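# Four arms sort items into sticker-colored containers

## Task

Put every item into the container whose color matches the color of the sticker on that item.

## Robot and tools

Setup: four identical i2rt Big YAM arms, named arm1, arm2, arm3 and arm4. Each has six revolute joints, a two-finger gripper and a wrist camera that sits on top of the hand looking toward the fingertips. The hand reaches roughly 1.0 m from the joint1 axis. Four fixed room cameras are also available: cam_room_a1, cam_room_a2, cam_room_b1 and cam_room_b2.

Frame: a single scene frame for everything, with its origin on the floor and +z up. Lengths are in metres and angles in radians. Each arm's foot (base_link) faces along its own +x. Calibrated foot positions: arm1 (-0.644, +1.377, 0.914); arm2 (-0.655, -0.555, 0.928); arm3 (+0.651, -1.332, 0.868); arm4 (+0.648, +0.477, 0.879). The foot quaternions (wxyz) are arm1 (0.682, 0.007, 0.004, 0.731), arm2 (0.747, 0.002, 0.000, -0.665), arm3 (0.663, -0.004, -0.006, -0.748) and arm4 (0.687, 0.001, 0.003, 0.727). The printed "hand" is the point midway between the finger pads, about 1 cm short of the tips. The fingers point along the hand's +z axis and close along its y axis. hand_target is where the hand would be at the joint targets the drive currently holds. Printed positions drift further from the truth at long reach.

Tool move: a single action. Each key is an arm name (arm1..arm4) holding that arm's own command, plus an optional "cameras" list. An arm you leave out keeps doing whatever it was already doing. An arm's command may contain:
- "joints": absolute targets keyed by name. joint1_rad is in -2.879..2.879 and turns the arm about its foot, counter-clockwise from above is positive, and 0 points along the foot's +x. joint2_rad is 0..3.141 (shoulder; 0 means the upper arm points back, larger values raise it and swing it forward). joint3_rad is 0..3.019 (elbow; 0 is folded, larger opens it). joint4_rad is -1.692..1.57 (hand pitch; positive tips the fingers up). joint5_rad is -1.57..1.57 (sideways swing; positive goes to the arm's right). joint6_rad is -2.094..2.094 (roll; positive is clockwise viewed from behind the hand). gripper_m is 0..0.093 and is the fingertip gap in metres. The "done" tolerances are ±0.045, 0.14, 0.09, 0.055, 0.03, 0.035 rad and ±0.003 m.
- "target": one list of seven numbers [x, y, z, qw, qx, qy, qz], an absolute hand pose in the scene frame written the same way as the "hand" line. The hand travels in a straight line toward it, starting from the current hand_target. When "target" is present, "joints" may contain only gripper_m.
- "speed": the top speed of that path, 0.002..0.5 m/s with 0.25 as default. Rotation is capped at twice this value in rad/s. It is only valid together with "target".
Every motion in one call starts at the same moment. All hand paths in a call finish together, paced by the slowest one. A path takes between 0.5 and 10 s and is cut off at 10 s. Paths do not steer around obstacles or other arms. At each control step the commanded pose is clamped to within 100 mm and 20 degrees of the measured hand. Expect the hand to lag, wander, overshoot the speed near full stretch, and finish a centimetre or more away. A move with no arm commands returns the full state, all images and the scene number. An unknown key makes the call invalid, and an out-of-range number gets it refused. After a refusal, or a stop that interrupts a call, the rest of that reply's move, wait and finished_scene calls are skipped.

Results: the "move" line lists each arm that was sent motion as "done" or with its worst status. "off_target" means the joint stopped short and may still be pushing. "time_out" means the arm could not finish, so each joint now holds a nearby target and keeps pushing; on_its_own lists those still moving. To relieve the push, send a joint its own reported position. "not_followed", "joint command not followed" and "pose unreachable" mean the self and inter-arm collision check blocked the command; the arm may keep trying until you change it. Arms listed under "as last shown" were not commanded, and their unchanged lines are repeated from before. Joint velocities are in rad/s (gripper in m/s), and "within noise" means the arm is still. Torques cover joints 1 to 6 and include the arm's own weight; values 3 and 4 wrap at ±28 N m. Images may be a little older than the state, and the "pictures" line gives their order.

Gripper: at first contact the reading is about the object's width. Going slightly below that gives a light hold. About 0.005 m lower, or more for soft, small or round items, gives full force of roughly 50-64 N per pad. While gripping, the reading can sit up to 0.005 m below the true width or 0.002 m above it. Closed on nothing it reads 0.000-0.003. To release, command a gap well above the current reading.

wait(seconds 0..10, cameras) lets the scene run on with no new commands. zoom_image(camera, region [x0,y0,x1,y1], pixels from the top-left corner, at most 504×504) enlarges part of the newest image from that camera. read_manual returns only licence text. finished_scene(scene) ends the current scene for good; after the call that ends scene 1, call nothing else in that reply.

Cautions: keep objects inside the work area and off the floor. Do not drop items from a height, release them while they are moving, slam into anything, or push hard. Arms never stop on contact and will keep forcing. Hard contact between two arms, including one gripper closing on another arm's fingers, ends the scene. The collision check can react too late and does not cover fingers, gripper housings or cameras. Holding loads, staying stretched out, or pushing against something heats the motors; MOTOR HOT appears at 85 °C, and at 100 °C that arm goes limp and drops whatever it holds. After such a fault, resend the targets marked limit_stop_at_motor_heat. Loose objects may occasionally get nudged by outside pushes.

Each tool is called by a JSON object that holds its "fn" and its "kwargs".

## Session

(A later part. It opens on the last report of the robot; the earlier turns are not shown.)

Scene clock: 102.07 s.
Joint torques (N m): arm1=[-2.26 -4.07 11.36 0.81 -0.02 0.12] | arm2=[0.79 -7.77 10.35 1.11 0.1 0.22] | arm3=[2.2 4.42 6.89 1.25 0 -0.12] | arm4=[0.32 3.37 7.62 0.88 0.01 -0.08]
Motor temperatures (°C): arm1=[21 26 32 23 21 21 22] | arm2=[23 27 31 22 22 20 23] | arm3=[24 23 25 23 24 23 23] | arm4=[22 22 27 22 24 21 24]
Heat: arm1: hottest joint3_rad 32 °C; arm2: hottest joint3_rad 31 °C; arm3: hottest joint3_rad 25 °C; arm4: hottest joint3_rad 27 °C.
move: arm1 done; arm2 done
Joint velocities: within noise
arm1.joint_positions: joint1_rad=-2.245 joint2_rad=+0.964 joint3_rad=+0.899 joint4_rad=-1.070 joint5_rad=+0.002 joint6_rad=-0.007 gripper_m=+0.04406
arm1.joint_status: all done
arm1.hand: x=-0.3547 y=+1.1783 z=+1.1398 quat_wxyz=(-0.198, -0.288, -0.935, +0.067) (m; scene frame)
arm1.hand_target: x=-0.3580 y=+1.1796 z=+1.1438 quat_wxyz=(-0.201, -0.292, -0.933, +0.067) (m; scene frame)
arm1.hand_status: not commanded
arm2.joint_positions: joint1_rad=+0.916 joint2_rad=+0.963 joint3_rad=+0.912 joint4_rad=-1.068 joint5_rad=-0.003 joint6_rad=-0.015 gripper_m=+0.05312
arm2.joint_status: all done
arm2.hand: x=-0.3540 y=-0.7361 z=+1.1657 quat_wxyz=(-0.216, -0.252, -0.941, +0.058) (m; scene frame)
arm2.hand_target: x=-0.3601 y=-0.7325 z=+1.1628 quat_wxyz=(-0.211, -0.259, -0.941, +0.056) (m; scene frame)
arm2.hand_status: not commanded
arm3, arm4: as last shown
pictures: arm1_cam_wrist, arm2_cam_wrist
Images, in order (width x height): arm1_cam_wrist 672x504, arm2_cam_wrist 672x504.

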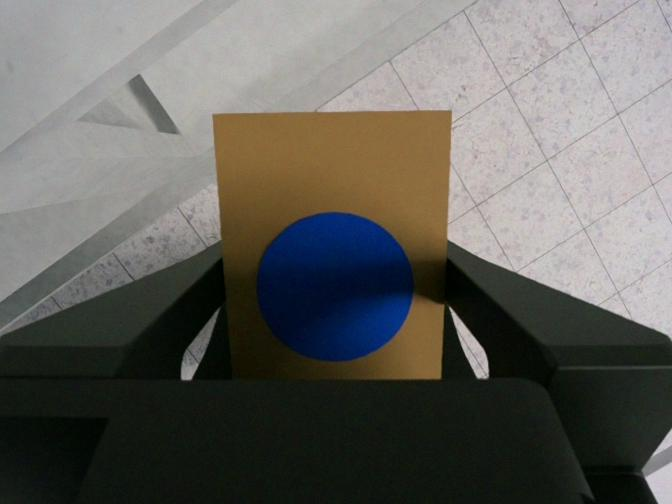

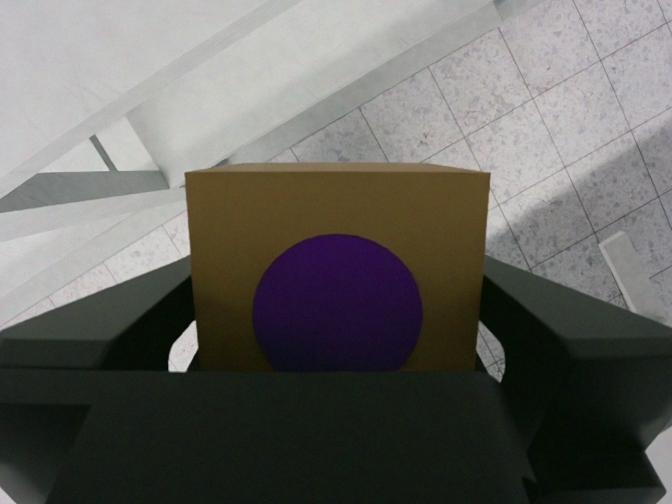

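{"fn": "move", "kwargs": {"arm1": {"target":[-0.015,0.935,1.11,0.1984,0.2925,0.9333,-0.0622]}, "arm2": {"target":[-0.015,-0.936,1.11,0.2004,0.2598,0.9430,-0.0552]}}}

{"fn": "move", "kwargs": {"arm1": {"target":[-0.005,0.930,1.04,0.1984,0.2925,0.9333,-0.0622],"speed":0.12}, "arm2": {"target":[-0.005,-0.942,1.04,0.2004,0.2598,0.9430,-0.0552],"speed":0.12}, "cameras": ["cam_room_a1","cam_room_a2"]}}

{"fn": "zoom_image", "kwargs": {"camera": "cam_room_a2", "region": [360, 140, 450, 210]}}

{"fn": "zoom_image", "kwargs": {"camera": "cam_room_a1", "region": [260, 150, 420, 270]}}

Scene clock: 114.00 s.
Joint torques (N m): arm1=[-3.25 -19.84 17.42 0.51 -0.09 0.05] | arm2=[1.2 -22.59 16.75 0.95 0.14 0.22] | arm3=[2.02 4.37 6.93 1.22 0 -0.13] | arm4=[0.79 2.96 7.56 0.79 0.06 -0.11]
Motor temperatures (°C): arm1=[21 26 32 23 21 21 22] | arm2=[23 26 31 22 22 20 24] | arm3=[24 23 25 23 24 23 23] | arm4=[22 22 27 22 24 21 24]
Heat: arm1: hottest joint3_rad 32 °C; arm2: hottest joint3_rad 31 °C; arm3: hottest joint3_rad 25 °C; arm4: hottest joint3_rad 27 °C.
move: arm1 off_target; arm2 off_target
Joint velocities: within noise
arm1.joint_positions: joint1_rad=-2.245 joint2_rad=+2.120 joint3_rad=+2.089 joint4_rad=-1.162 joint5_rad=-0.008 joint6_rad=-0.007 gripper_m=+0.04406
arm1.joint_status: not commanded
arm1.hand: x=-0.0232 y=+0.9505 z=+1.0791 quat_wxyz=(-0.173, -0.289, -0.940, +0.054) (m; scene frame)
arm1.hand_target: x=-0.0167 y=+0.9362 z=+1.1102 quat_wxyz=(-0.199, -0.292, -0.933, +0.063) (m; scene frame)
arm1.hand_status: off_target (0.035 m and 3.2 deg from the pose sent, 0.419 m and 0.8 deg at the start)
arm2.joint_positions: joint1_rad=+0.916 joint2_rad=+2.046 joint3_rad=+1.935 joint4_rad=-1.075 joint5_rad=+0.001 joint6_rad=-0.013 gripper_m=+0.05312
arm2.joint_status: not commanded
arm2.hand: x=-0.0306 y=-0.9295 z=+1.0922 quat_wxyz=(-0.184, -0.255, -0.948, +0.051) (m; scene frame)
arm2.hand_target: x=-0.0162 y=-0.9354 z=+1.1101 quat_wxyz=(-0.201, -0.260, -0.943, +0.055) (m; scene frame)
arm2.hand_status: off_target (0.024 m and 2.1 deg from the pose sent, 0.398 m and 2.1 deg at the start)
arm3, arm4: as last shown
pictures: none

Scene clock: 115.40 s.
Joint torques (N m): arm1=[-2.73 -20.89 11.77 1.65 -0.01 0.11] | arm2=[1.08 -22.71 10.77 2.47 0.15 0.21] | arm3=[2.14 4.37 6.91 1.24 -0.01 -0.12] | arm4=[0.38 2.96 7.66 0.84 0.06 -0.08]
Motor temperatures (°C): arm1=[21 26 32 23 21 21 22] | arm2=[23 26 31 22 22 20 24] | arm3=[24 23 25 23 24 23 23] | arm4=[22 22 27 22 24 21 24]
Heat: arm1: hottest joint3_rad 32 °C; arm2: hottest joint3_rad 31 °C; arm3: hottest joint3_rad 25 °C; arm4: hottest joint3_rad 27 °C.
move: arm1 done; arm2 off_target
Joint velocities: within noise
arm1.joint_positions: joint1_rad=-2.245 joint2_rad=+2.177 joint3_rad=+2.065 joint4_rad=-1.050 joint5_rad=-0.008 joint6_rad=-0.007 gripper_m=+0.04406
arm1.joint_status: not commanded
arm1.hand: x=-0.0067 y=+0.9388 z=+1.0353 quat_wxyz=(-0.187, -0.288, -0.937, +0.059) (m; scene frame)
arm1.hand_target: x=-0.0052 y=+0.9301 z=+1.0401 quat_wxyz=(-0.198, -0.292, -0.933, +0.062) (m; scene frame)
arm1.hand_status: done (0.010 m and 1.6 deg from the pose sent, 0.048 m and 3.2 deg at the start)
arm2.joint_positions: joint1_rad=+0.916 joint2_rad=+2.110 joint3_rad=+1.935 joint4_rad=-0.972 joint5_rad=+0.001 joint6_rad=-0.013 gripper_m=+0.05312
arm2.joint_status: not commanded
arm2.hand: x=-0.0094 y=-0.9421 z=+1.0563 quat_wxyz=(-0.203, -0.254, -0.944, +0.056) (m; scene frame)
arm2.hand_target: x=-0.0055 y=-0.9419 z=+1.0401 quat_wxyz=(-0.200, -0.260, -0.943, +0.055) (m; scene frame)
arm2.hand_status: off_target (0.017 m and 0.7 deg from the pose sent, 0.059 m and 2.1 deg at the start)
arm3, arm4: as last shown
pictures: cam_room_a1, cam_room_a2
Images, in order (width x height): cam_room_a1 672x504, cam_room_a2 672x504.

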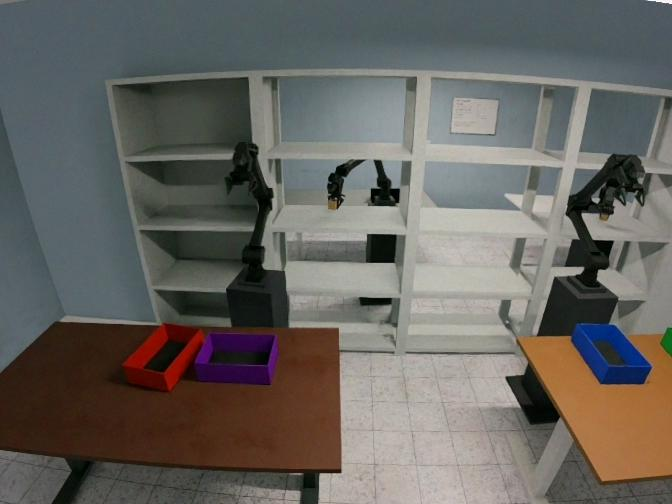

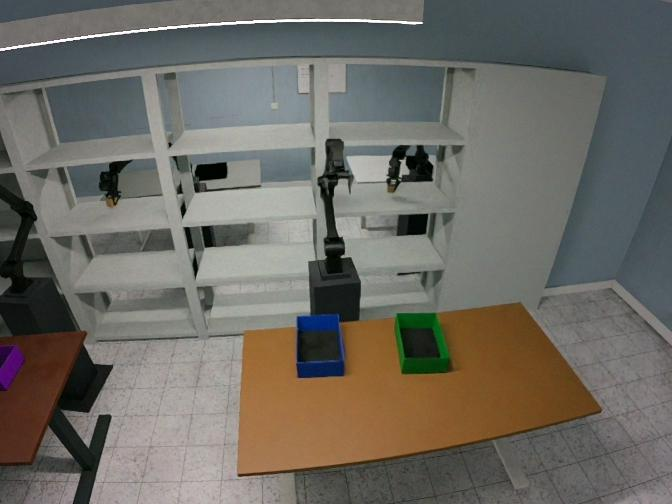

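Scaled by 5.600.

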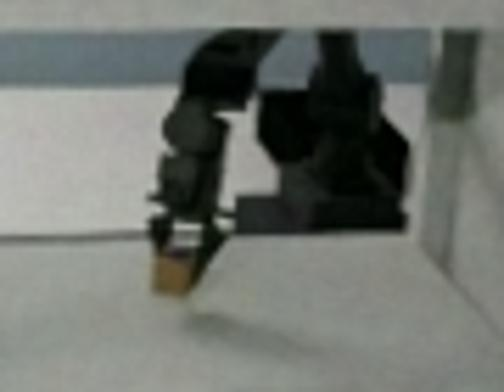

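Scaled by 3.150.

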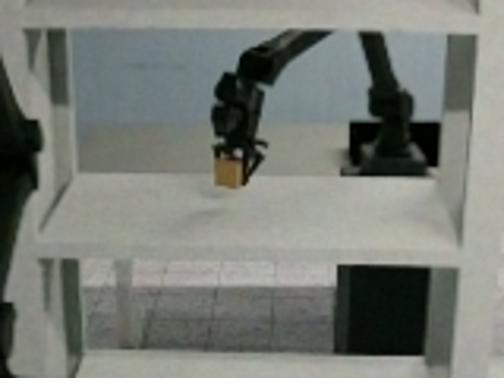

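{"fn": "move", "kwargs": {"arm1": {"target":[-0.005,0.928,1.008,0.1984,0.2925,0.9333,-0.0622],"speed":0.06}, "arm2": {"target":[-0.007,-0.942,1.005,0.2004,0.2598,0.9430,-0.0552],"speed":0.06}}}

{"fn": "move", "kwargs": {"arm1": {"target":[-0.006,0.929,0.995,0.1984,0.2925,0.9333,-0.0622],"speed":0.04}, "arm2": {"target":[-0.008,-0.941,0.992,0.2004,0.2598,0.9430,-0.0552],"speed":0.04}, "cameras": ["cam_room_a1","cam_room_a2","arm1_cam_wrist","arm2_cam_wrist"]}}

{"fn": "zoom_image", "kwargs": {"camera": "cam_room_a2", "region": [360, 140, 450, 210]}}

{"fn": "zoom_image", "kwargs": {"camera": "cam_room_a1", "region": [290, 150, 380, 220]}}

Scene clock: 124.47 s.
Joint torques (N m): arm1=[-2.67 -19.6 11.38 1.89 -0.05 0.07] | arm2=[0.91 -22.3 10.21 2.44 0.11 0.2] | arm3=[2.08 4.31 6.89 1.26 0 -0.12] | arm4=[0.09 3.14 7.56 0.84 0.05 -0.09]
Motor temperatures (°C): arm1=[21 26 32 23 21 21 22] | arm2=[23 26 31 22 22 20 24] | arm3=[24 23 25 23 24 23 23] | arm4=[22 22 27 22 24 21 24]
Heat: arm1: hottest joint3_rad 32 °C; arm2: hottest joint3_rad 31 °C; arm3: hottest joint3_rad 25 °C; arm4: hottest joint3_rad 27 °C.
move: arm1 off_target; arm2 off_target
Joint velocities: within noise
arm1.joint_positions: joint1_rad=-2.245 joint2_rad=+2.187 joint3_rad=+2.019 joint4_rad=-0.980 joint5_rad=-0.008 joint6_rad=-0.007 gripper_m=+0.04406
arm1.joint_status: not commanded
arm1.hand: x=-0.0047 y=+0.9371 z=+1.0134 quat_wxyz=(-0.194, -0.287, -0.936, +0.061) (m; scene frame)
arm1.hand_target: x=-0.0052 y=+0.9282 z=+1.0081 quat_wxyz=(-0.198, -0.292, -0.933, +0.062) (m; scene frame)
arm1.hand_status: off_target (0.011 m and 0.9 deg from the pose sent, 0.029 m and 1.6 deg at the start)
arm2.joint_positions: joint1_rad=+0.916 joint2_rad=+2.123 joint3_rad=+1.878 joint4_rad=-0.891 joint5_rad=+0.001 joint6_rad=-0.013 gripper_m=+0.05312
arm2.joint_status: not commanded
arm2.hand: x=-0.0087 y=-0.9424 z=+1.0282 quat_wxyz=(-0.208, -0.254, -0.943, +0.058) (m; scene frame)
arm2.hand_target: x=-0.0078 y=-0.9417 z=+1.0053 quat_wxyz=(-0.200, -0.260, -0.943, +0.055) (m; scene frame)
arm2.hand_status: off_target (0.023 m and 1.2 deg from the pose sent, 0.051 m and 0.7 deg at the start)
arm3, arm4: as last shown
pictures: none

Scene clock: 125.43 s.
Joint torques (N m): arm1=[-3.25 -19.25 11.22 1.69 -0.05 0.05] | arm2=[1.03 -22.24 9.99 2.44 0.12 0.2] | arm3=[2.08 4.31 6.94 1.22 -0.01 -0.13] | arm4=[0.26 3.02 7.47 0.85 0.07 -0.08]
Motor temperatures (°C): arm1=[21 26 32 23 21 21 22] | arm2=[23 26 31 22 22 20 24] | arm3=[24 23 25 23 24 23 23] | arm4=[22 22 27 22 24 21 24]
Heat: arm1: hottest joint3_rad 32 °C; arm2: hottest joint3_rad 31 °C; arm3: hottest joint3_rad 25 °C; arm4: hottest joint3_rad 27 °C.
move: arm1 off_target; arm2 off_target
Joint velocities: within noise
arm1.joint_positions: joint1_rad=-2.245 joint2_rad=+2.188 joint3_rad=+1.993 joint4_rad=-0.948 joint5_rad=-0.008 joint6_rad=-0.007 gripper_m=+0.04406
arm1.joint_status: not commanded
arm1.hand: x=-0.0053 y=+0.9375 z=+1.0034 quat_wxyz=(-0.196, -0.287, -0.936, +0.061) (m; scene frame)
arm1.hand_target: x=-0.0062 y=+0.9292 z=+0.9950 quat_wxyz=(-0.198, -0.292, -0.933, +0.062) (m; scene frame)
arm1.hand_status: off_target (0.012 m and 0.7 deg from the pose sent, 0.020 m and 0.9 deg at the start)
arm2.joint_positions: joint1_rad=+0.916 joint2_rad=+2.127 joint3_rad=+1.857 joint4_rad=-0.860 joint5_rad=+0.001 joint6_rad=-0.013 gripper_m=+0.05312
arm2.joint_status: not commanded
arm2.hand: x=-0.0089 y=-0.9422 z=+1.0180 quat_wxyz=(-0.210, -0.254, -0.942, +0.058) (m; scene frame)
arm2.hand_target: x=-0.0088 y=-0.9407 z=+0.9926 quat_wxyz=(-0.200, -0.260, -0.943, +0.055) (m; scene frame)
arm2.hand_status: off_target (0.026 m and 1.4 deg from the pose sent, 0.036 m and 1.2 deg at the start)
arm3, arm4: as last shown
pictures: arm1_cam_wrist, arm2_cam_wrist, cam_room_a1, cam_room_a2
Images, in order (width x height): arm1_cam_wrist 672x504, arm2_cam_wrist 672x504, cam_room_a1 672x504, cam_room_a2 672x504.

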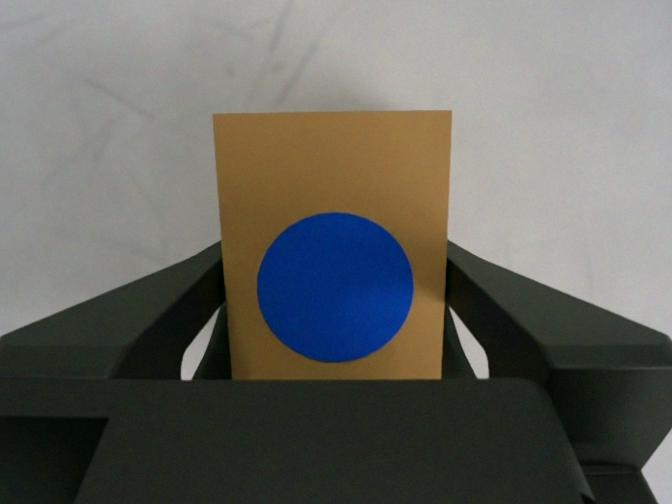

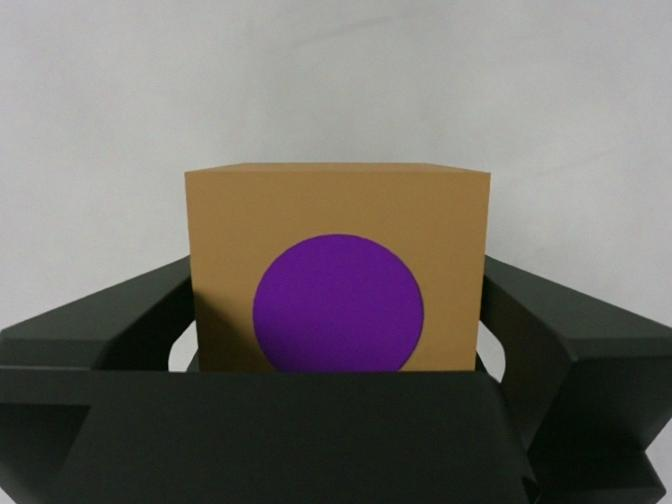

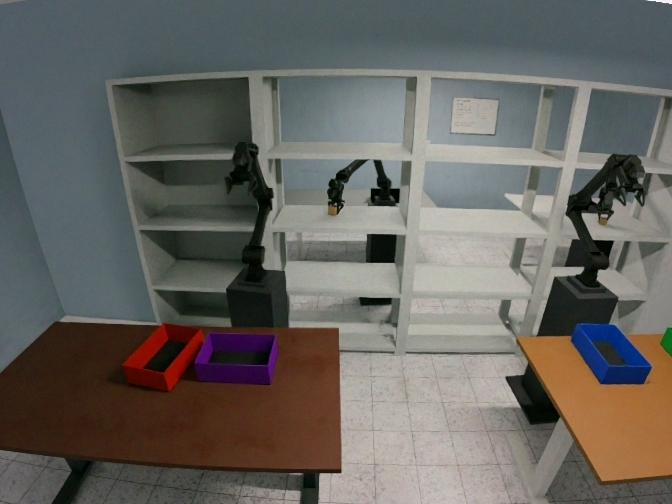

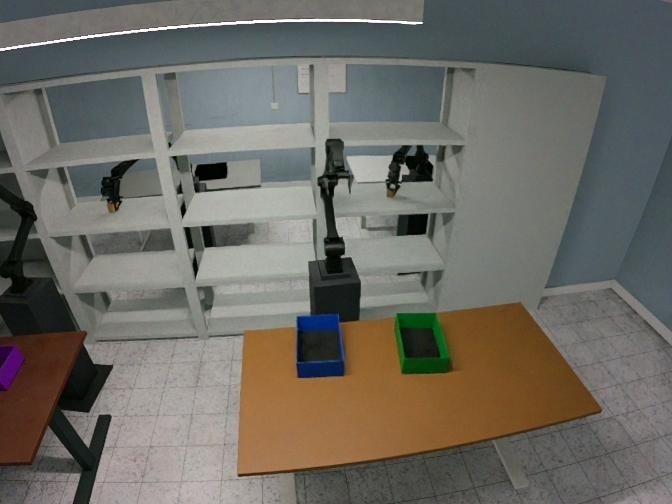

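Scaled by 5.600.

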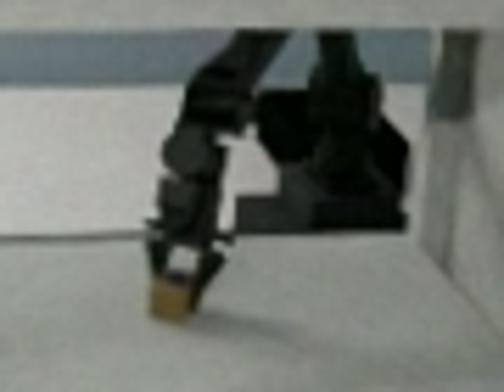

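Scaled by 5.600.

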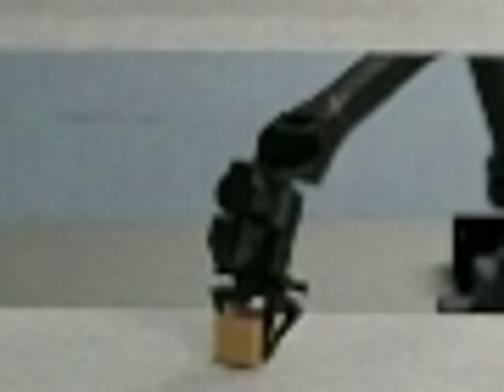

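{"fn": "move", "kwargs": {"arm1": {"target":[-0.006,0.929,0.982,0.1984,0.2925,0.9333,-0.0622],"speed":0.04}, "arm2": {"target":[-0.008,-0.941,0.98,0.2004,0.2598,0.9430,-0.0552],"speed":0.04}, "cameras": ["arm1_cam_wrist","arm2_cam_wrist"]}}

Scene clock: 151.07 s.
Joint torques (N m): arm1=[-2.55 -19.31 10.22 1.72 0.01 0.04] | arm2=[1.03 -21.77 9.81 2.41 0.12 0.2] | arm3=[2.14 4.31 6.97 1.28 -0.01 -0.12] | arm4=[0.62 3.55 7.62 0.88 0.02 -0.1]
Motor temperatures (°C): arm1=[21 26 32 23 21 21 22] | arm2=[23 27 31 22 22 20 24] | arm3=[24 23 26 23 24 23 23] | arm4=[22 22 28 22 24 21 24]
Heat: arm1: hottest joint3_rad 32 °C; arm2: hottest joint3_rad 31 °C; arm3: hottest joint3_rad 26 °C; arm4: hottest joint3_rad 28 °C.
move: arm1 off_target; arm2 off_target
Joint velocities: within noise
arm1.joint_positions: joint1_rad=-2.245 joint2_rad=+2.188 joint3_rad=+1.986 joint4_rad=-0.922 joint5_rad=-0.008 joint6_rad=-0.007 gripper_m=+0.04406
arm1.joint_status: not commanded
arm1.hand: x=-0.0020 y=+0.9354 z=+1.0027 quat_wxyz=(-0.205, -0.286, -0.934, +0.064) (m; scene frame)
arm1.hand_target: x=-0.0065 y=+0.9295 z=+0.9821 quat_wxyz=(-0.198, -0.292, -0.933, +0.062) (m; scene frame)
arm1.hand_status: off_target (0.022 m and 1.1 deg from the pose sent, 0.023 m and 0.7 deg at the start)
arm2.joint_positions: joint1_rad=+0.916 joint2_rad=+2.132 joint3_rad=+1.844 joint4_rad=-0.834 joint5_rad=+0.001 joint6_rad=-0.013 gripper_m=+0.05312
arm2.joint_status: not commanded
arm2.hand: x=-0.0077 y=-0.9429 z=+1.0106 quat_wxyz=(-0.214, -0.253, -0.942, +0.059) (m; scene frame)
arm2.hand_target: x=-0.0090 y=-0.9405 z=+0.9807 quat_wxyz=(-0.200, -0.260, -0.943, +0.055) (m; scene frame)
arm2.hand_status: off_target (0.031 m and 1.8 deg from the pose sent, 0.038 m and 1.4 deg at the start)
arm3, arm4: as last shown
pictures: arm1_cam_wrist, arm2_cam_wrist
Images, in order (width x height): arm1_cam_wrist 672x504, arm2_cam_wrist 672x504.

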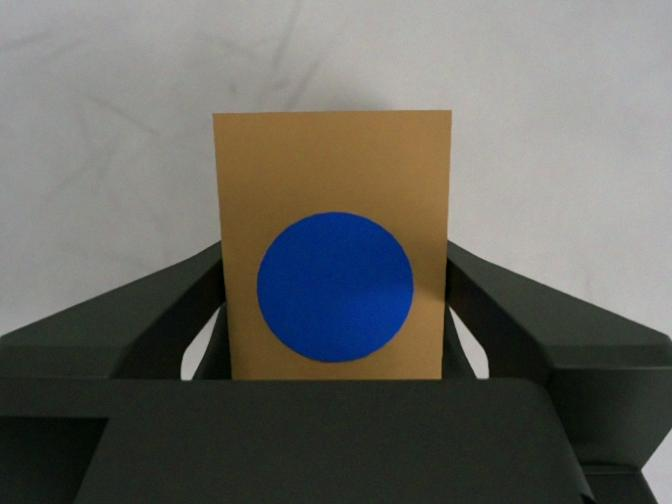

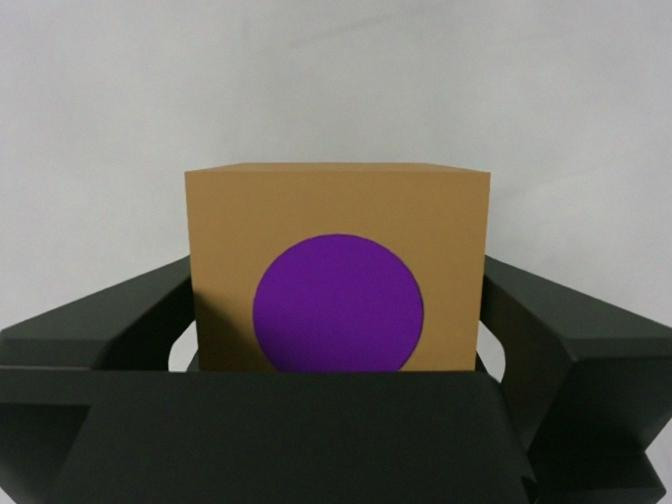

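{"fn": "move", "kwargs": {"arm1": {"joints":{"gripper_m":0.075}}, "arm2": {"joints":{"gripper_m":0.085}}, "arm4": {"joints":{"joint2_rad":0.95,"joint3_rad":1.0,"joint4_rad":-1.1}}, "arm3": {"joints":{"joint2_rad":0.95,"joint3_rad":1.0,"joint4_rad":-1.1}}, "cameras": ["arm1_cam_wrist","arm2_cam_wrist"]}}

{"fn": "move", "kwargs": {"arm1": {"target":[-0.05,0.96,1.12,0.1984,0.2925,0.9333,-0.0622],"speed":0.15}, "arm2": {"target":[-0.05,-0.915,1.12,0.2004,0.2598,0.9430,-0.0552],"speed":0.15}, "arm4": {"joints":{"joint1_rad":0.902}}, "arm3": {"joints":{"joint1_rad":-1.99}}, "cameras": ["arm1_cam_wrist","arm2_cam_wrist"]}}

{"fn": "move", "kwargs": {"arm1": {"target":[-0.36,1.18,1.12,0.1984,0.2925,0.9333,-0.0622],"speed":0.25}, "arm2": {"target":[-0.36,-0.73,1.12,0.2004,0.2598,0.9430,-0.0552],"speed":0.25}, "cameras": ["arm3_cam_wrist","arm4_cam_wrist","arm1_cam_wrist"]}}

Scene clock: 162.17 s.
Joint torques (N m): arm1=[-1.55 -19.14 10.17 1.69 -0.03 0.07] | arm2=[0.97 -21.77 9.8 2.43 0.12 0.19] | arm3=[1.96 -5.89 10.84 1.57 0 -0.12] | arm4=[0.67 -6.07 11.22 1.37 0.03 -0.07]
Motor temperatures (°C): arm1=[21 26 32 23 21 21 22] | arm2=[23 27 30 22 22 20 24] | arm3=[24 23 26 23 24 23 23] | arm4=[22 22 28 22 24 21 24]
Heat: arm1: hottest joint3_rad 32 °C; arm2: hottest joint3_rad 30 °C; arm3: hottest joint3_rad 26 °C; arm4: hottest joint3_rad 28 °C.
move: arm1 done; arm2 done; arm3 done; arm4 done
Joint velocities: within noise
arm1.joint_positions: joint1_rad=-2.253 joint2_rad=+2.188 joint3_rad=+1.984 joint4_rad=-0.915 joint5_rad=-0.007 joint6_rad=-0.005 gripper_m=+0.07496
arm1.joint_status: all done
arm1.hand: x=-0.0050 y=+0.9296 z=+1.0025 quat_wxyz=(-0.207, -0.291, -0.932, +0.066) (m; scene frame)
arm1.hand_target: x=-0.0066 y=+0.9294 z=+0.9821 quat_wxyz=(-0.198, -0.293, -0.933, +0.062) (m; scene frame)
arm1.hand_status: not commanded
arm2.joint_positions: joint1_rad=+0.916 joint2_rad=+2.133 joint3_rad=+1.844 joint4_rad=-0.834 joint5_rad=+0.001 joint6_rad=-0.013 gripper_m=+0.08492
arm2.joint_status: all done
arm2.hand: x=-0.0077 y=-0.9429 z=+1.0104 quat_wxyz=(-0.214, -0.254, -0.942, +0.059) (m; scene frame)
arm2.hand_target: x=-0.0091 y=-0.9405 z=+0.9804 quat_wxyz=(-0.200, -0.260, -0.943, +0.055) (m; scene frame)
arm2.hand_status: not commanded
arm3.joint_positions: joint1_rad=+1.679 joint2_rad=+0.950 joint3_rad=+0.983 joint4_rad=-1.114 joint5_rad=+0.001 joint6_rad=+0.007 gripper_m=+0.09307
arm3.joint_status: all done
arm3.hand: x=+1.0058 y=-1.3329 z=+1.1400 quat_wxyz=(-0.243, -0.008, -0.970, +0.008) (m; scene frame)
arm3.hand_target: x=+1.0123 y=-1.3287 z=+1.1499 quat_wxyz=(-0.258, +0.001, -0.966, +0.007) (m; scene frame)
arm3.hand_status: not commanded
arm4.joint_positions: joint1_rad=-1.624 joint2_rad=+0.955 joint3_rad=+0.969 joint4_rad=-1.116 joint5_rad=+0.001 joint6_rad=+0.014 gripper_m=+0.09310
arm4.joint_status: all done
arm4.hand: x=+1.0014 y=+0.4786 z=+1.1402 quat_wxyz=(-0.230, -0.005, -0.973, +0.000) (m; scene frame)
arm4.hand_target: x=+1.0109 y=+0.4777 z=+1.1595 quat_wxyz=(-0.255, +0.000, -0.967, +0.002) (m; scene frame)
arm4.hand_status: not commanded
pictures: arm1_cam_wrist, arm2_cam_wrist
Images, in order (width x height): arm1_cam_wrist 672x504, arm2_cam_wrist 672x504.

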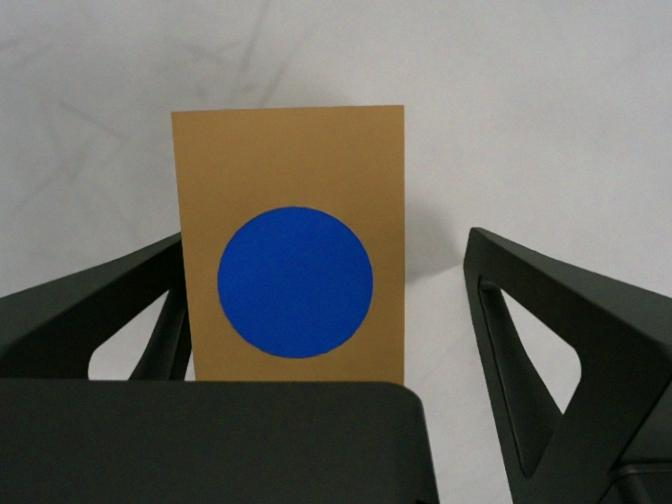

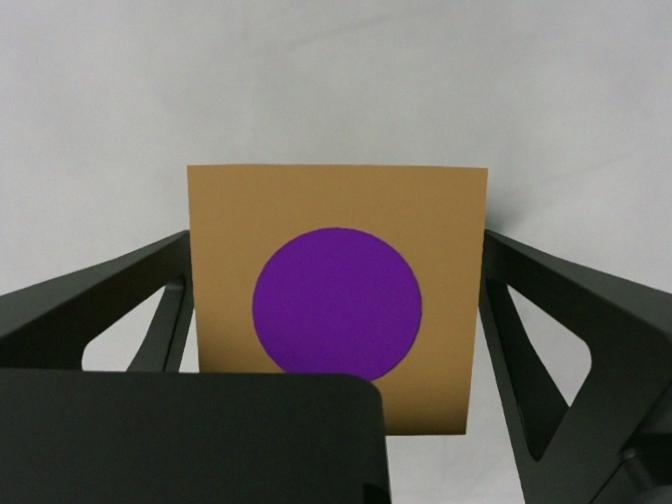

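Scene clock: 164.73 s.
Joint torques (N m): arm1=[-2.37 -19.02 12.93 0.68 -0.03 0.07] | arm2=[1.2 -23.06 12.37 1.01 0.15 0.2] | arm3=[0.91 -6.71 10.78 0.96 -0.08 -0.11] | arm4=[0.85 -6.18 11.23 1.09 0.13 -0.05]
Motor temperatures (°C): arm1=[21 26 32 23 21 21 22] | arm2=[23 27 31 22 22 20 24] | arm3=[24 23 26 23 24 23 23] | arm4=[22 22 28 22 24 21 24]
Heat: arm1: hottest joint3_rad 32 °C; arm2: hottest joint3_rad 31 °C; arm3: hottest joint3_rad 26 °C; arm4: hottest joint3_rad 28 °C.
move: arm1 off_target; arm2 done; arm3 done; arm4 done
Joint velocities: within noise
arm1.joint_positions: joint1_rad=-2.253 joint2_rad=+1.997 joint3_rad=+1.942 joint4_rad=-1.105 joint5_rad=-0.008 joint6_rad=-0.005 gripper_m=+0.07496
arm1.joint_status: not commanded
arm1.hand: x=-0.0507 y=+0.9628 z=+1.1027 quat_wxyz=(-0.188, -0.292, -0.936, +0.059) (m; scene frame)
arm1.hand_target: x=-0.0502 y=+0.9601 z=+1.1199 quat_wxyz=(-0.198, -0.293, -0.933, +0.062) (m; scene frame)
arm1.hand_status: off_target (0.017 m and 1.3 deg from the pose sent, 0.129 m and 1.1 deg at the start)
arm2.joint_positions: joint1_rad=+0.916 joint2_rad=+1.948 joint3_rad=+1.825 joint4_rad=-1.033 joint5_rad=+0.001 joint6_rad=-0.010 gripper_m=+0.08493
arm2.joint_status: not commanded
arm2.hand: x=-0.0518 y=-0.9170 z=+1.1118 quat_wxyz=(-0.198, -0.256, -0.945, +0.055) (m; scene frame)
arm2.hand_target: x=-0.0502 y=-0.9150 z=+1.1199 quat_wxyz=(-0.200, -0.260, -0.943, +0.055) (m; scene frame)
arm2.hand_status: done (0.009 m and 0.5 deg from the pose sent, 0.121 m and 1.8 deg at the start)
arm3.joint_positions: joint1_rad=-1.982 joint2_rad=+0.958 joint3_rad=+0.983 joint4_rad=-1.101 joint5_rad=+0.002 joint6_rad=+0.005 gripper_m=+0.09307
arm3.joint_status: all done
arm3.hand: x=+0.3414 y=-1.1451 z=+1.1355 quat_wxyz=(+0.059, -0.935, +0.259, +0.234) (m; scene frame)
arm3.hand_target: x=+0.3406 y=-1.1414 z=+1.1466 quat_wxyz=(+0.062, -0.932, +0.259, +0.246) (m; scene frame)
arm3.hand_status: not commanded
arm4.joint_positions: joint1_rad=+0.902 joint2_rad=+0.955 joint3_rad=+0.969 joint4_rad=-1.107 joint5_rad=-0.002 joint6_rad=+0.011 gripper_m=+0.09310
arm4.joint_status: all done
arm4.hand: x=+0.3592 y=+0.6820 z=+1.1436 quat_wxyz=(-0.067, +0.925, -0.298, -0.228) (m; scene frame)
arm4.hand_target: x=+0.3534 y=+0.6866 z=+1.1619 quat_wxyz=(-0.075, +0.921, -0.292, -0.247) (m; scene frame)
arm4.hand_status: not commanded
pictures: arm1_cam_wrist, arm2_cam_wrist
Images, in order (width x height): arm1_cam_wrist 672x504, arm2_cam_wrist 672x504.

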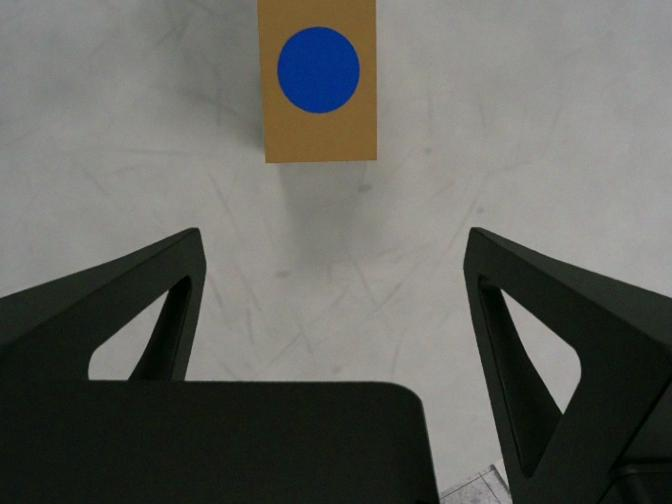

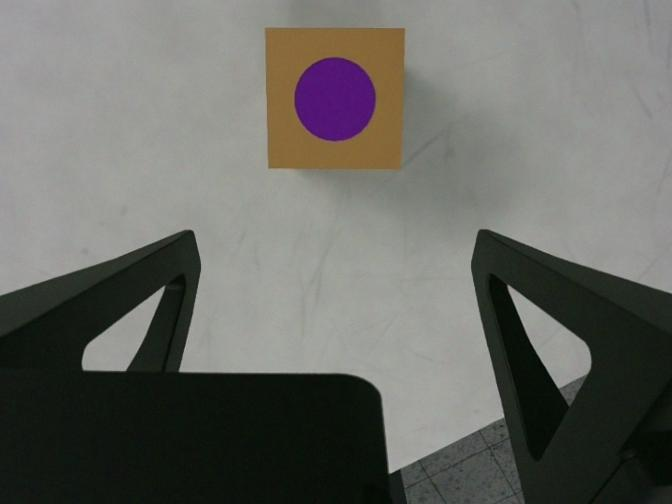

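Scene clock: 166.83 s.
Joint torques (N m): arm1=[-1.96 -2.49 11.74 0.66 0.01 0.05] | arm2=[1.49 -6.24 10.32 1.09 0.15 0.22] | arm3=[0.73 -6.59 10.81 1.01 -0.07 -0.11] | arm4=[0.67 -5.95 11.36 1.06 0.12 -0.03]
Motor temperatures (°C): arm1=[21 27 32 23 21 21 22] | arm2=[23 27 31 22 22 20 24] | arm3=[24 23 26 23 24 23 23] | arm4=[22 22 28 22 24 21 24]
Heat: arm1: hottest joint3_rad 32 °C; arm2: hottest joint3_rad 31 °C; arm3: hottest joint3_rad 26 °C; arm4: hottest joint3_rad 28 °C.
move: arm1 done; arm2 done
Joint velocities: within noise
arm1.joint_positions: joint1_rad=-2.253 joint2_rad=+0.951 joint3_rad=+0.839 joint4_rad=-1.015 joint5_rad=-0.008 joint6_rad=-0.005 gripper_m=+0.07496
arm1.joint_status: not commanded
arm1.hand: x=-0.3592 y=+1.1800 z=+1.1205 quat_wxyz=(-0.203, -0.291, -0.933, +0.064) (m; scene frame)
arm1.hand_target: x=-0.3601 y=+1.1800 z=+1.1199 quat_wxyz=(-0.198, -0.293, -0.933, +0.062) (m; scene frame)
arm1.hand_status: done (0.001 m and 0.6 deg from the pose sent, 0.378 m and 1.2 deg at the start)
arm2.joint_positions: joint1_rad=+0.917 joint2_rad=+0.970 joint3_rad=+0.819 joint4_rad=-0.972 joint5_rad=+0.004 joint6_rad=-0.008 gripper_m=+0.08493
arm2.joint_status: not commanded
arm2.hand: x=-0.3564 y=-0.7352 z=+1.1283 quat_wxyz=(-0.214, -0.256, -0.941, +0.060) (m; scene frame)
arm2.hand_target: x=-0.3600 y=-0.7300 z=+1.1201 quat_wxyz=(-0.200, -0.260, -0.943, +0.055) (m; scene frame)
arm2.hand_status: done (0.010 m and 1.7 deg from the pose sent, 0.361 m and 0.5 deg at the start)
arm3, arm4: as last shown
pictures: arm1_cam_wrist, arm3_cam_wrist, arm4_cam_wrist
Images, in order (width x height): arm1_cam_wrist 672x504, arm3_cam_wrist 672x504, arm4_cam_wrist 672x504.

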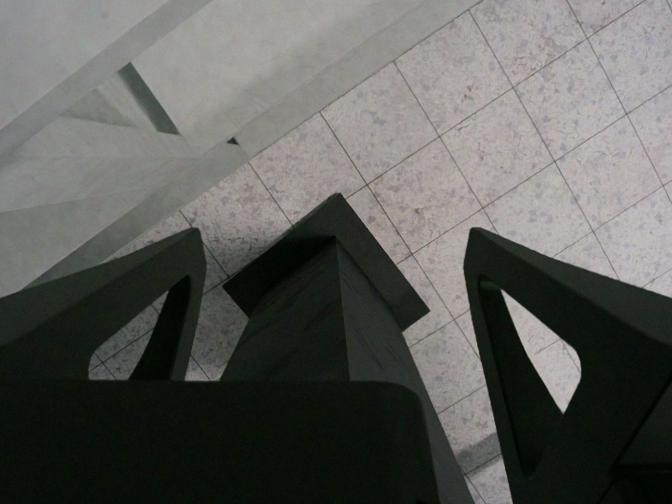

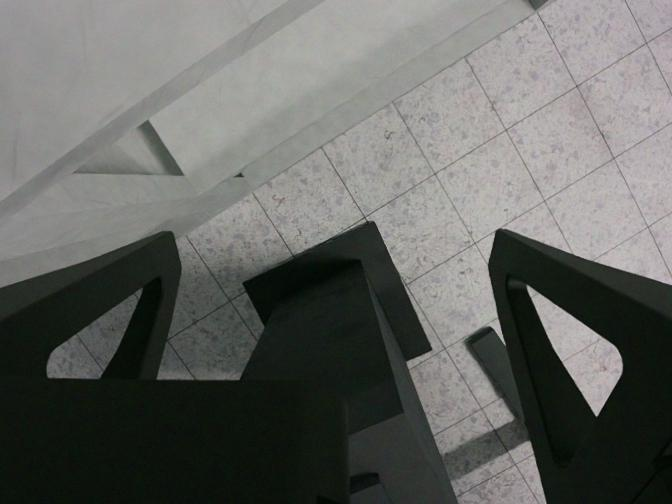

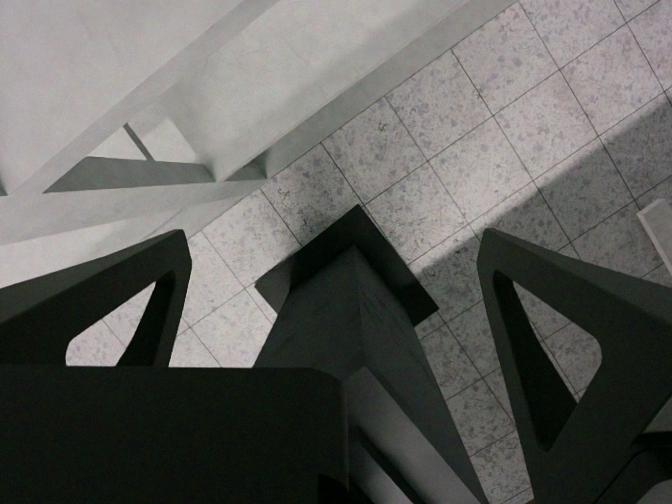

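{"fn": "move", "kwargs": {"arm4": {"target":[0.06,0.887,1.13,0.0778,-0.9212,0.2904,0.2468],"speed":0.25}, "arm3": {"target":[0.06,-0.979,1.13,0.0692,-0.9307,0.2581,0.2494],"speed":0.25}, "cameras": ["arm3_cam_wrist","arm4_cam_wrist"]}}

Scene clock: 172.30 s.
Joint torques (N m): arm1=[-2.61 -2.67 11.75 0.69 -0.03 0] | arm2=[1.49 -6.07 10.29 1.14 0.15 0.22] | arm3=[1.55 -20.72 14.02 0.57 0.11 -0.05] | arm4=[1.79 -20.48 12.85 0.46 0.23 -0.03]
Motor temperatures (°C): arm1=[21 26 33 23 21 21 22] | arm2=[23 27 31 22 22 20 24] | arm3=[24 24 27 23 24 23 23] | arm4=[22 22 29 22 24 21 24]
Heat: arm1: hottest joint3_rad 33 °C; arm2: hottest joint3_rad 31 °C; arm3: hottest joint3_rad 27 °C; arm4: hottest joint3_rad 29 °C.
move: arm3 off_target; arm4 off_target
Joint velocities: within noise
arm1, arm2: as last shown
arm3.joint_positions: joint1_rad=-1.982 joint2_rad=+1.805 joint3_rad=+1.750 joint4_rad=-1.029 joint5_rad=+0.013 joint6_rad=+0.005 gripper_m=+0.09307
arm3.joint_status: not commanded
arm3.hand: x=+0.0719 y=-0.9848 z=+1.1051 quat_wxyz=(+0.063, -0.936, +0.260, +0.229) (m; scene frame)
arm3.hand_target: x=+0.0611 y=-0.9798 z=+1.1302 quat_wxyz=(+0.069, -0.931, +0.258, +0.250) (m; scene frame)
arm3.hand_status: off_target (0.028 m and 2.6 deg from the pose sent, 0.327 m and 2.2 deg at the start)
arm4.joint_positions: joint1_rad=+0.902 joint2_rad=+1.891 joint3_rad=+1.846 joint4_rad=-1.033 joint5_rad=+0.004 joint6_rad=+0.011 gripper_m=+0.09310
arm4.joint_status: not commanded
arm4.hand: x=+0.0730 y=+0.8838 z=+1.1138 quat_wxyz=(-0.072, +0.922, -0.298, -0.234) (m; scene frame)
arm4.hand_target: x=+0.0608 y=+0.8864 z=+1.1300 quat_wxyz=(-0.078, +0.921, -0.291, -0.247) (m; scene frame)
arm4.hand_status: off_target (0.021 m and 1.8 deg from the pose sent, 0.363 m and 2.7 deg at the start)
pictures: arm3_cam_wrist, arm4_cam_wrist
Images, in order (width x height): arm3_cam_wrist 672x504, arm4_cam_wrist 672x504.

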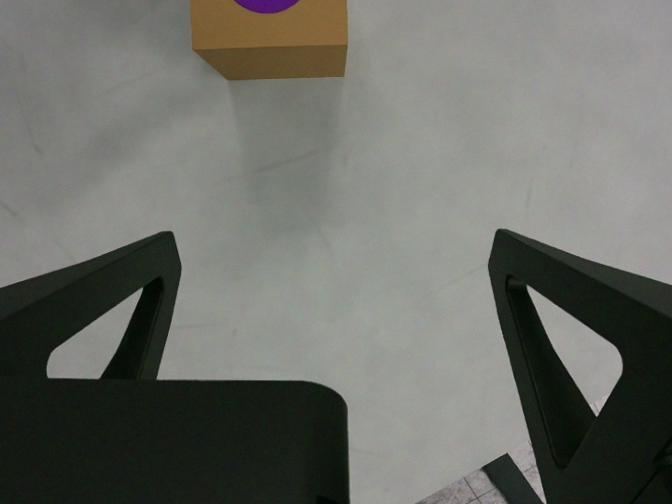

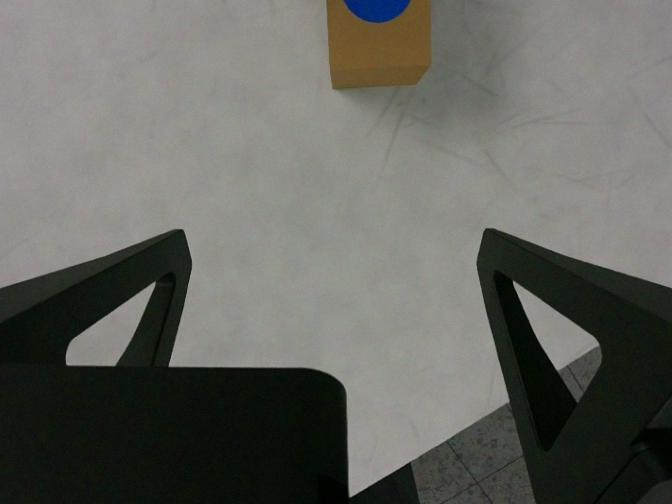

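{"fn": "move", "kwargs": {"arm4": {"target":[0.006,0.953,1.09,0.0778,-0.9212,0.2904,0.2468],"speed":0.12}, "arm3": {"target":[-0.019,-0.958,1.10,0.0692,-0.9307,0.2581,0.2494],"speed":0.12}, "cameras": ["arm3_cam_wrist","arm4_cam_wrist"]}}

Scene clock: 181.40 s.
Joint torques (N m): arm1=[-2.14 -1.85 11.63 0.8 -0.02 0] | arm2=[1.49 -6.18 10.32 1.07 0.15 0.22] | arm3=[2.32 -23.71 14.17 0.61 0.14 0.03] | arm4=[0.56 -23.65 12.77 0.36 -0.07 -0.11]
Motor temperatures (°C): arm1=[21 26 33 23 21 21 22] | arm2=[23 27 31 22 22 20 24] | arm3=[24 24 28 23 24 23 23] | arm4=[22 22 33 22 24 21 24]
Heat: arm1: hottest joint3_rad 33 °C; arm2: hottest joint3_rad 31 °C; arm3: hottest joint3_rad 28 °C; arm4: hottest joint3_rad 33 °C.
move: arm3 off_target; arm4 off_target
Joint velocities: within noise
arm1, arm2: as last shown
arm3.joint_positions: joint1_rad=-1.959 joint2_rad=+2.038 joint3_rad=+2.036 joint4_rad=-1.075 joint5_rad=+0.029 joint6_rad=+0.024 gripper_m=+0.09307
arm3.joint_status: not commanded
arm3.hand: x=-0.0037 y=-0.9569 z=+1.0804 quat_wxyz=(+0.066, -0.935, +0.261, +0.232) (m; scene frame)
arm3.hand_target: x=-0.0178 y=-0.9586 z=+1.0999 quat_wxyz=(+0.069, -0.931, +0.258, +0.250) (m; scene frame)
arm3.hand_status: off_target (0.025 m and 2.2 deg from the pose sent, 0.095 m and 2.6 deg at the start)
arm4.joint_positions: joint1_rad=+0.880 joint2_rad=+2.153 joint3_rad=+2.177 joint4_rad=-1.092 joint5_rad=-0.004 joint6_rad=-0.012 gripper_m=+0.09310
arm4.joint_status: not commanded
arm4.hand: x=+0.0136 y=+0.9447 z=+1.0823 quat_wxyz=(-0.075, +0.922, -0.297, -0.239) (m; scene frame)
arm4.hand_target: x=+0.0065 y=+0.9526 z=+1.0899 quat_wxyz=(-0.078, +0.921, -0.290, -0.248) (m; scene frame)
arm4.hand_status: off_target (0.014 m and 1.2 deg from the pose sent, 0.099 m and 1.8 deg at the start)
pictures: arm3_cam_wrist, arm4_cam_wrist
Images, in order (width x height): arm3_cam_wrist 672x504, arm4_cam_wrist 672x504.

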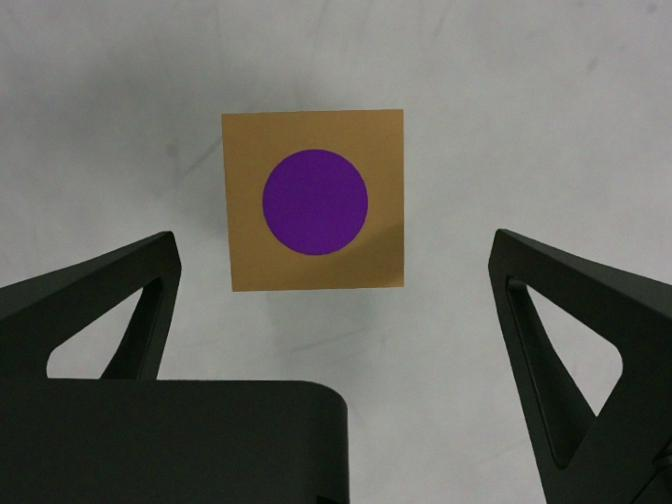

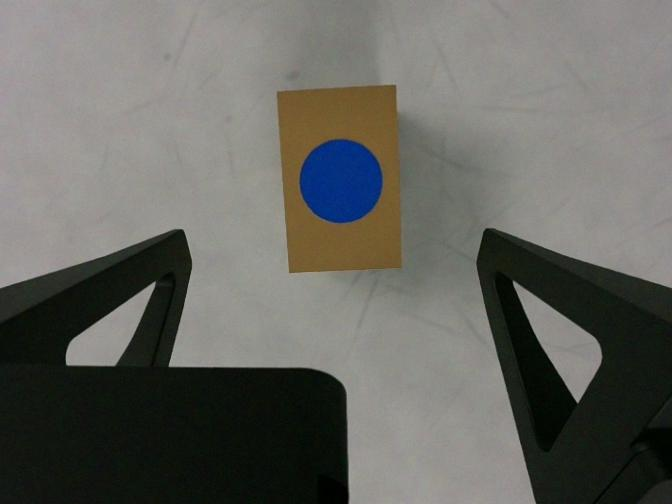

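{"fn": "move", "kwargs": {"arm4": {"target":[-0.011,0.965,1.06,0.0778,-0.9212,0.2904,0.2468],"speed":0.1}, "arm3": {"target":[-0.034,-0.955,1.07,0.0692,-0.9307,0.2581,0.2494],"speed":0.1}}}

{"fn": "move", "kwargs": {"arm4": {"target":[-0.011,0.965,0.99,0.0778,-0.9212,0.2904,0.2468],"speed":0.1}, "arm3": {"target":[-0.036,-0.955,1.0,0.0692,-0.9307,0.2581,0.2494],"speed":0.1}, "cameras": ["arm3_cam_wrist","arm4_cam_wrist"]}}

Scene clock: 193.33 s.
Joint torques (N m): arm1=[-1.67 -2.73 11.66 0.7 -0.03 0.05] | arm2=[1.49 -6.12 10.29 1.09 0.15 0.21] | arm3=[2.43 -24.64 13.93 1.47 0.13 0.03] | arm4=[0.38 -25.29 12.85 1.11 -0.02 -0.07]
Motor temperatures (°C): arm1=[21 26 34 23 21 21 22] | arm2=[23 26 31 22 22 20 23] | arm3=[24 25 31 23 24 23 23] | arm4=[22 23 36 22 24 21 24]
Heat: arm1: hottest joint3_rad 34 °C; arm2: hottest joint3_rad 31 °C; arm3: hottest joint3_rad 31 °C; arm4: hottest joint3_rad 36 °C.
move: arm3 off_target; arm4 off_target
Joint velocities: within noise
arm1, arm2: as last shown
arm3.joint_positions: joint1_rad=-1.956 joint2_rad=+2.089 joint3_rad=+2.037 joint4_rad=-1.049 joint5_rad=+0.032 joint6_rad=+0.029 gripper_m=+0.09307
arm3.joint_status: not commanded
arm3.hand: x=-0.0130 y=-0.9545 z=+1.0467 quat_wxyz=(+0.064, -0.937, +0.262, +0.220) (m; scene frame)
arm3.hand_target: x=-0.0323 y=-0.9560 z=+1.0704 quat_wxyz=(+0.069, -0.931, +0.258, +0.250) (m; scene frame)
arm3.hand_status: off_target (0.031 m and 3.5 deg from the pose sent, 0.032 m and 2.1 deg at the start)
arm4.joint_positions: joint1_rad=+0.880 joint2_rad=+2.230 joint3_rad=+2.232 joint4_rad=-1.092 joint5_rad=-0.004 joint6_rad=-0.012 gripper_m=+0.09310
arm4.joint_status: not commanded
arm4.hand: x=+0.0007 y=+0.9540 z=+1.0491 quat_wxyz=(-0.071, +0.924, -0.297, -0.228) (m; scene frame)
arm4.hand_target: x=-0.0100 y=+0.9643 z=+1.0602 quat_wxyz=(-0.078, +0.921, -0.290, -0.247) (m; scene frame)
arm4.hand_status: off_target (0.019 m and 2.5 deg from the pose sent, 0.039 m and 1.2 deg at the start)
pictures: none

Scene clock: 194.60 s.
Joint torques (N m): arm1=[-2.08 -2.02 11.7 0.69 -0.02 0.06] | arm2=[1.61 -6.24 10.29 1.11 0.15 0.22] | arm3=[2.37 -23.24 8.43 1.54 0.11 -0.03] | arm4=[1.08 -24.06 9.21 1.4 -0.08 -0.09]
Motor temperatures (°C): arm1=[21 26 34 23 21 21 22] | arm2=[23 26 31 22 22 20 23] | arm3=[24 25 31 23 24 23 23] | arm4=[22 23 36 22 24 21 24]
Heat: arm1: hottest joint3_rad 34 °C; arm2: hottest joint3_rad 31 °C; arm3: hottest joint3_rad 31 °C; arm4: hottest joint3_rad 36 °C.
move: arm3 off_target; arm4 off_target
Joint velocities: within noise
arm1, arm2: as last shown
arm3.joint_positions: joint1_rad=-1.956 joint2_rad=+2.102 joint3_rad=+1.970 joint4_rad=-0.885 joint5_rad=+0.033 joint6_rad=+0.034 gripper_m=+0.09304
arm3.joint_status: not commanded
arm3.hand: x=-0.0299 y=-0.9455 z=+1.0230 quat_wxyz=(+0.073, -0.926, +0.262, +0.260) (m; scene frame)
arm3.hand_target: x=-0.0353 y=-0.9551 z=+1.0003 quat_wxyz=(+0.069, -0.931, +0.258, +0.249) (m; scene frame)
arm3.hand_status: off_target (0.026 m and 1.5 deg from the pose sent, 0.052 m and 3.5 deg at the start)
arm4.joint_positions: joint1_rad=+0.880 joint2_rad=+2.235 joint3_rad=+2.128 joint4_rad=-0.927 joint5_rad=-0.005 joint6_rad=-0.013 gripper_m=+0.09310
arm4.joint_status: not commanded
arm4.hand: x=-0.0086 y=+0.9603 z=+1.0130 quat_wxyz=(-0.080, +0.918, -0.295, -0.253) (m; scene frame)
arm4.hand_target: x=-0.0102 y=+0.9644 z=+0.9902 quat_wxyz=(-0.078, +0.921, -0.290, -0.247) (m; scene frame)
arm4.hand_status: off_target (0.024 m and 1.0 deg from the pose sent, 0.061 m and 2.5 deg at the start)
pictures: arm3_cam_wrist, arm4_cam_wrist
Images, in order (width x height): arm3_cam_wrist 672x504, arm4_cam_wrist 672x504.

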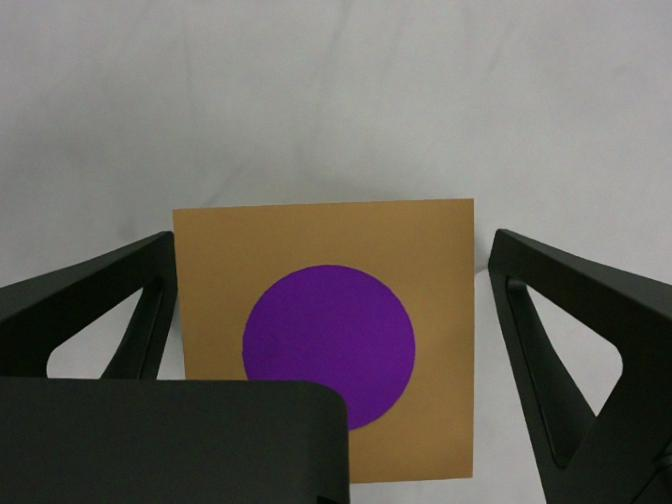

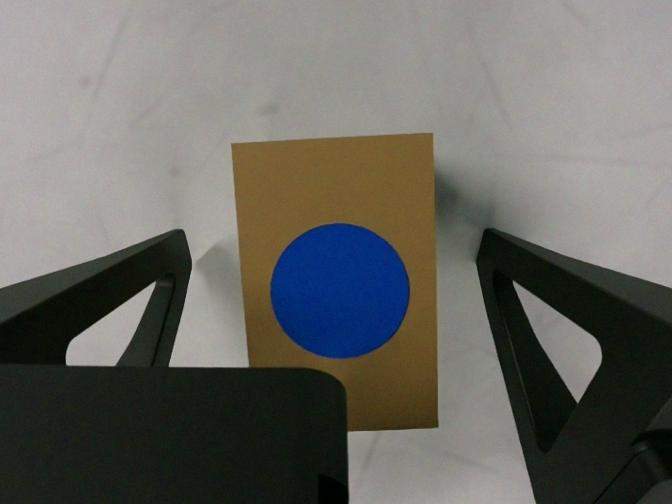

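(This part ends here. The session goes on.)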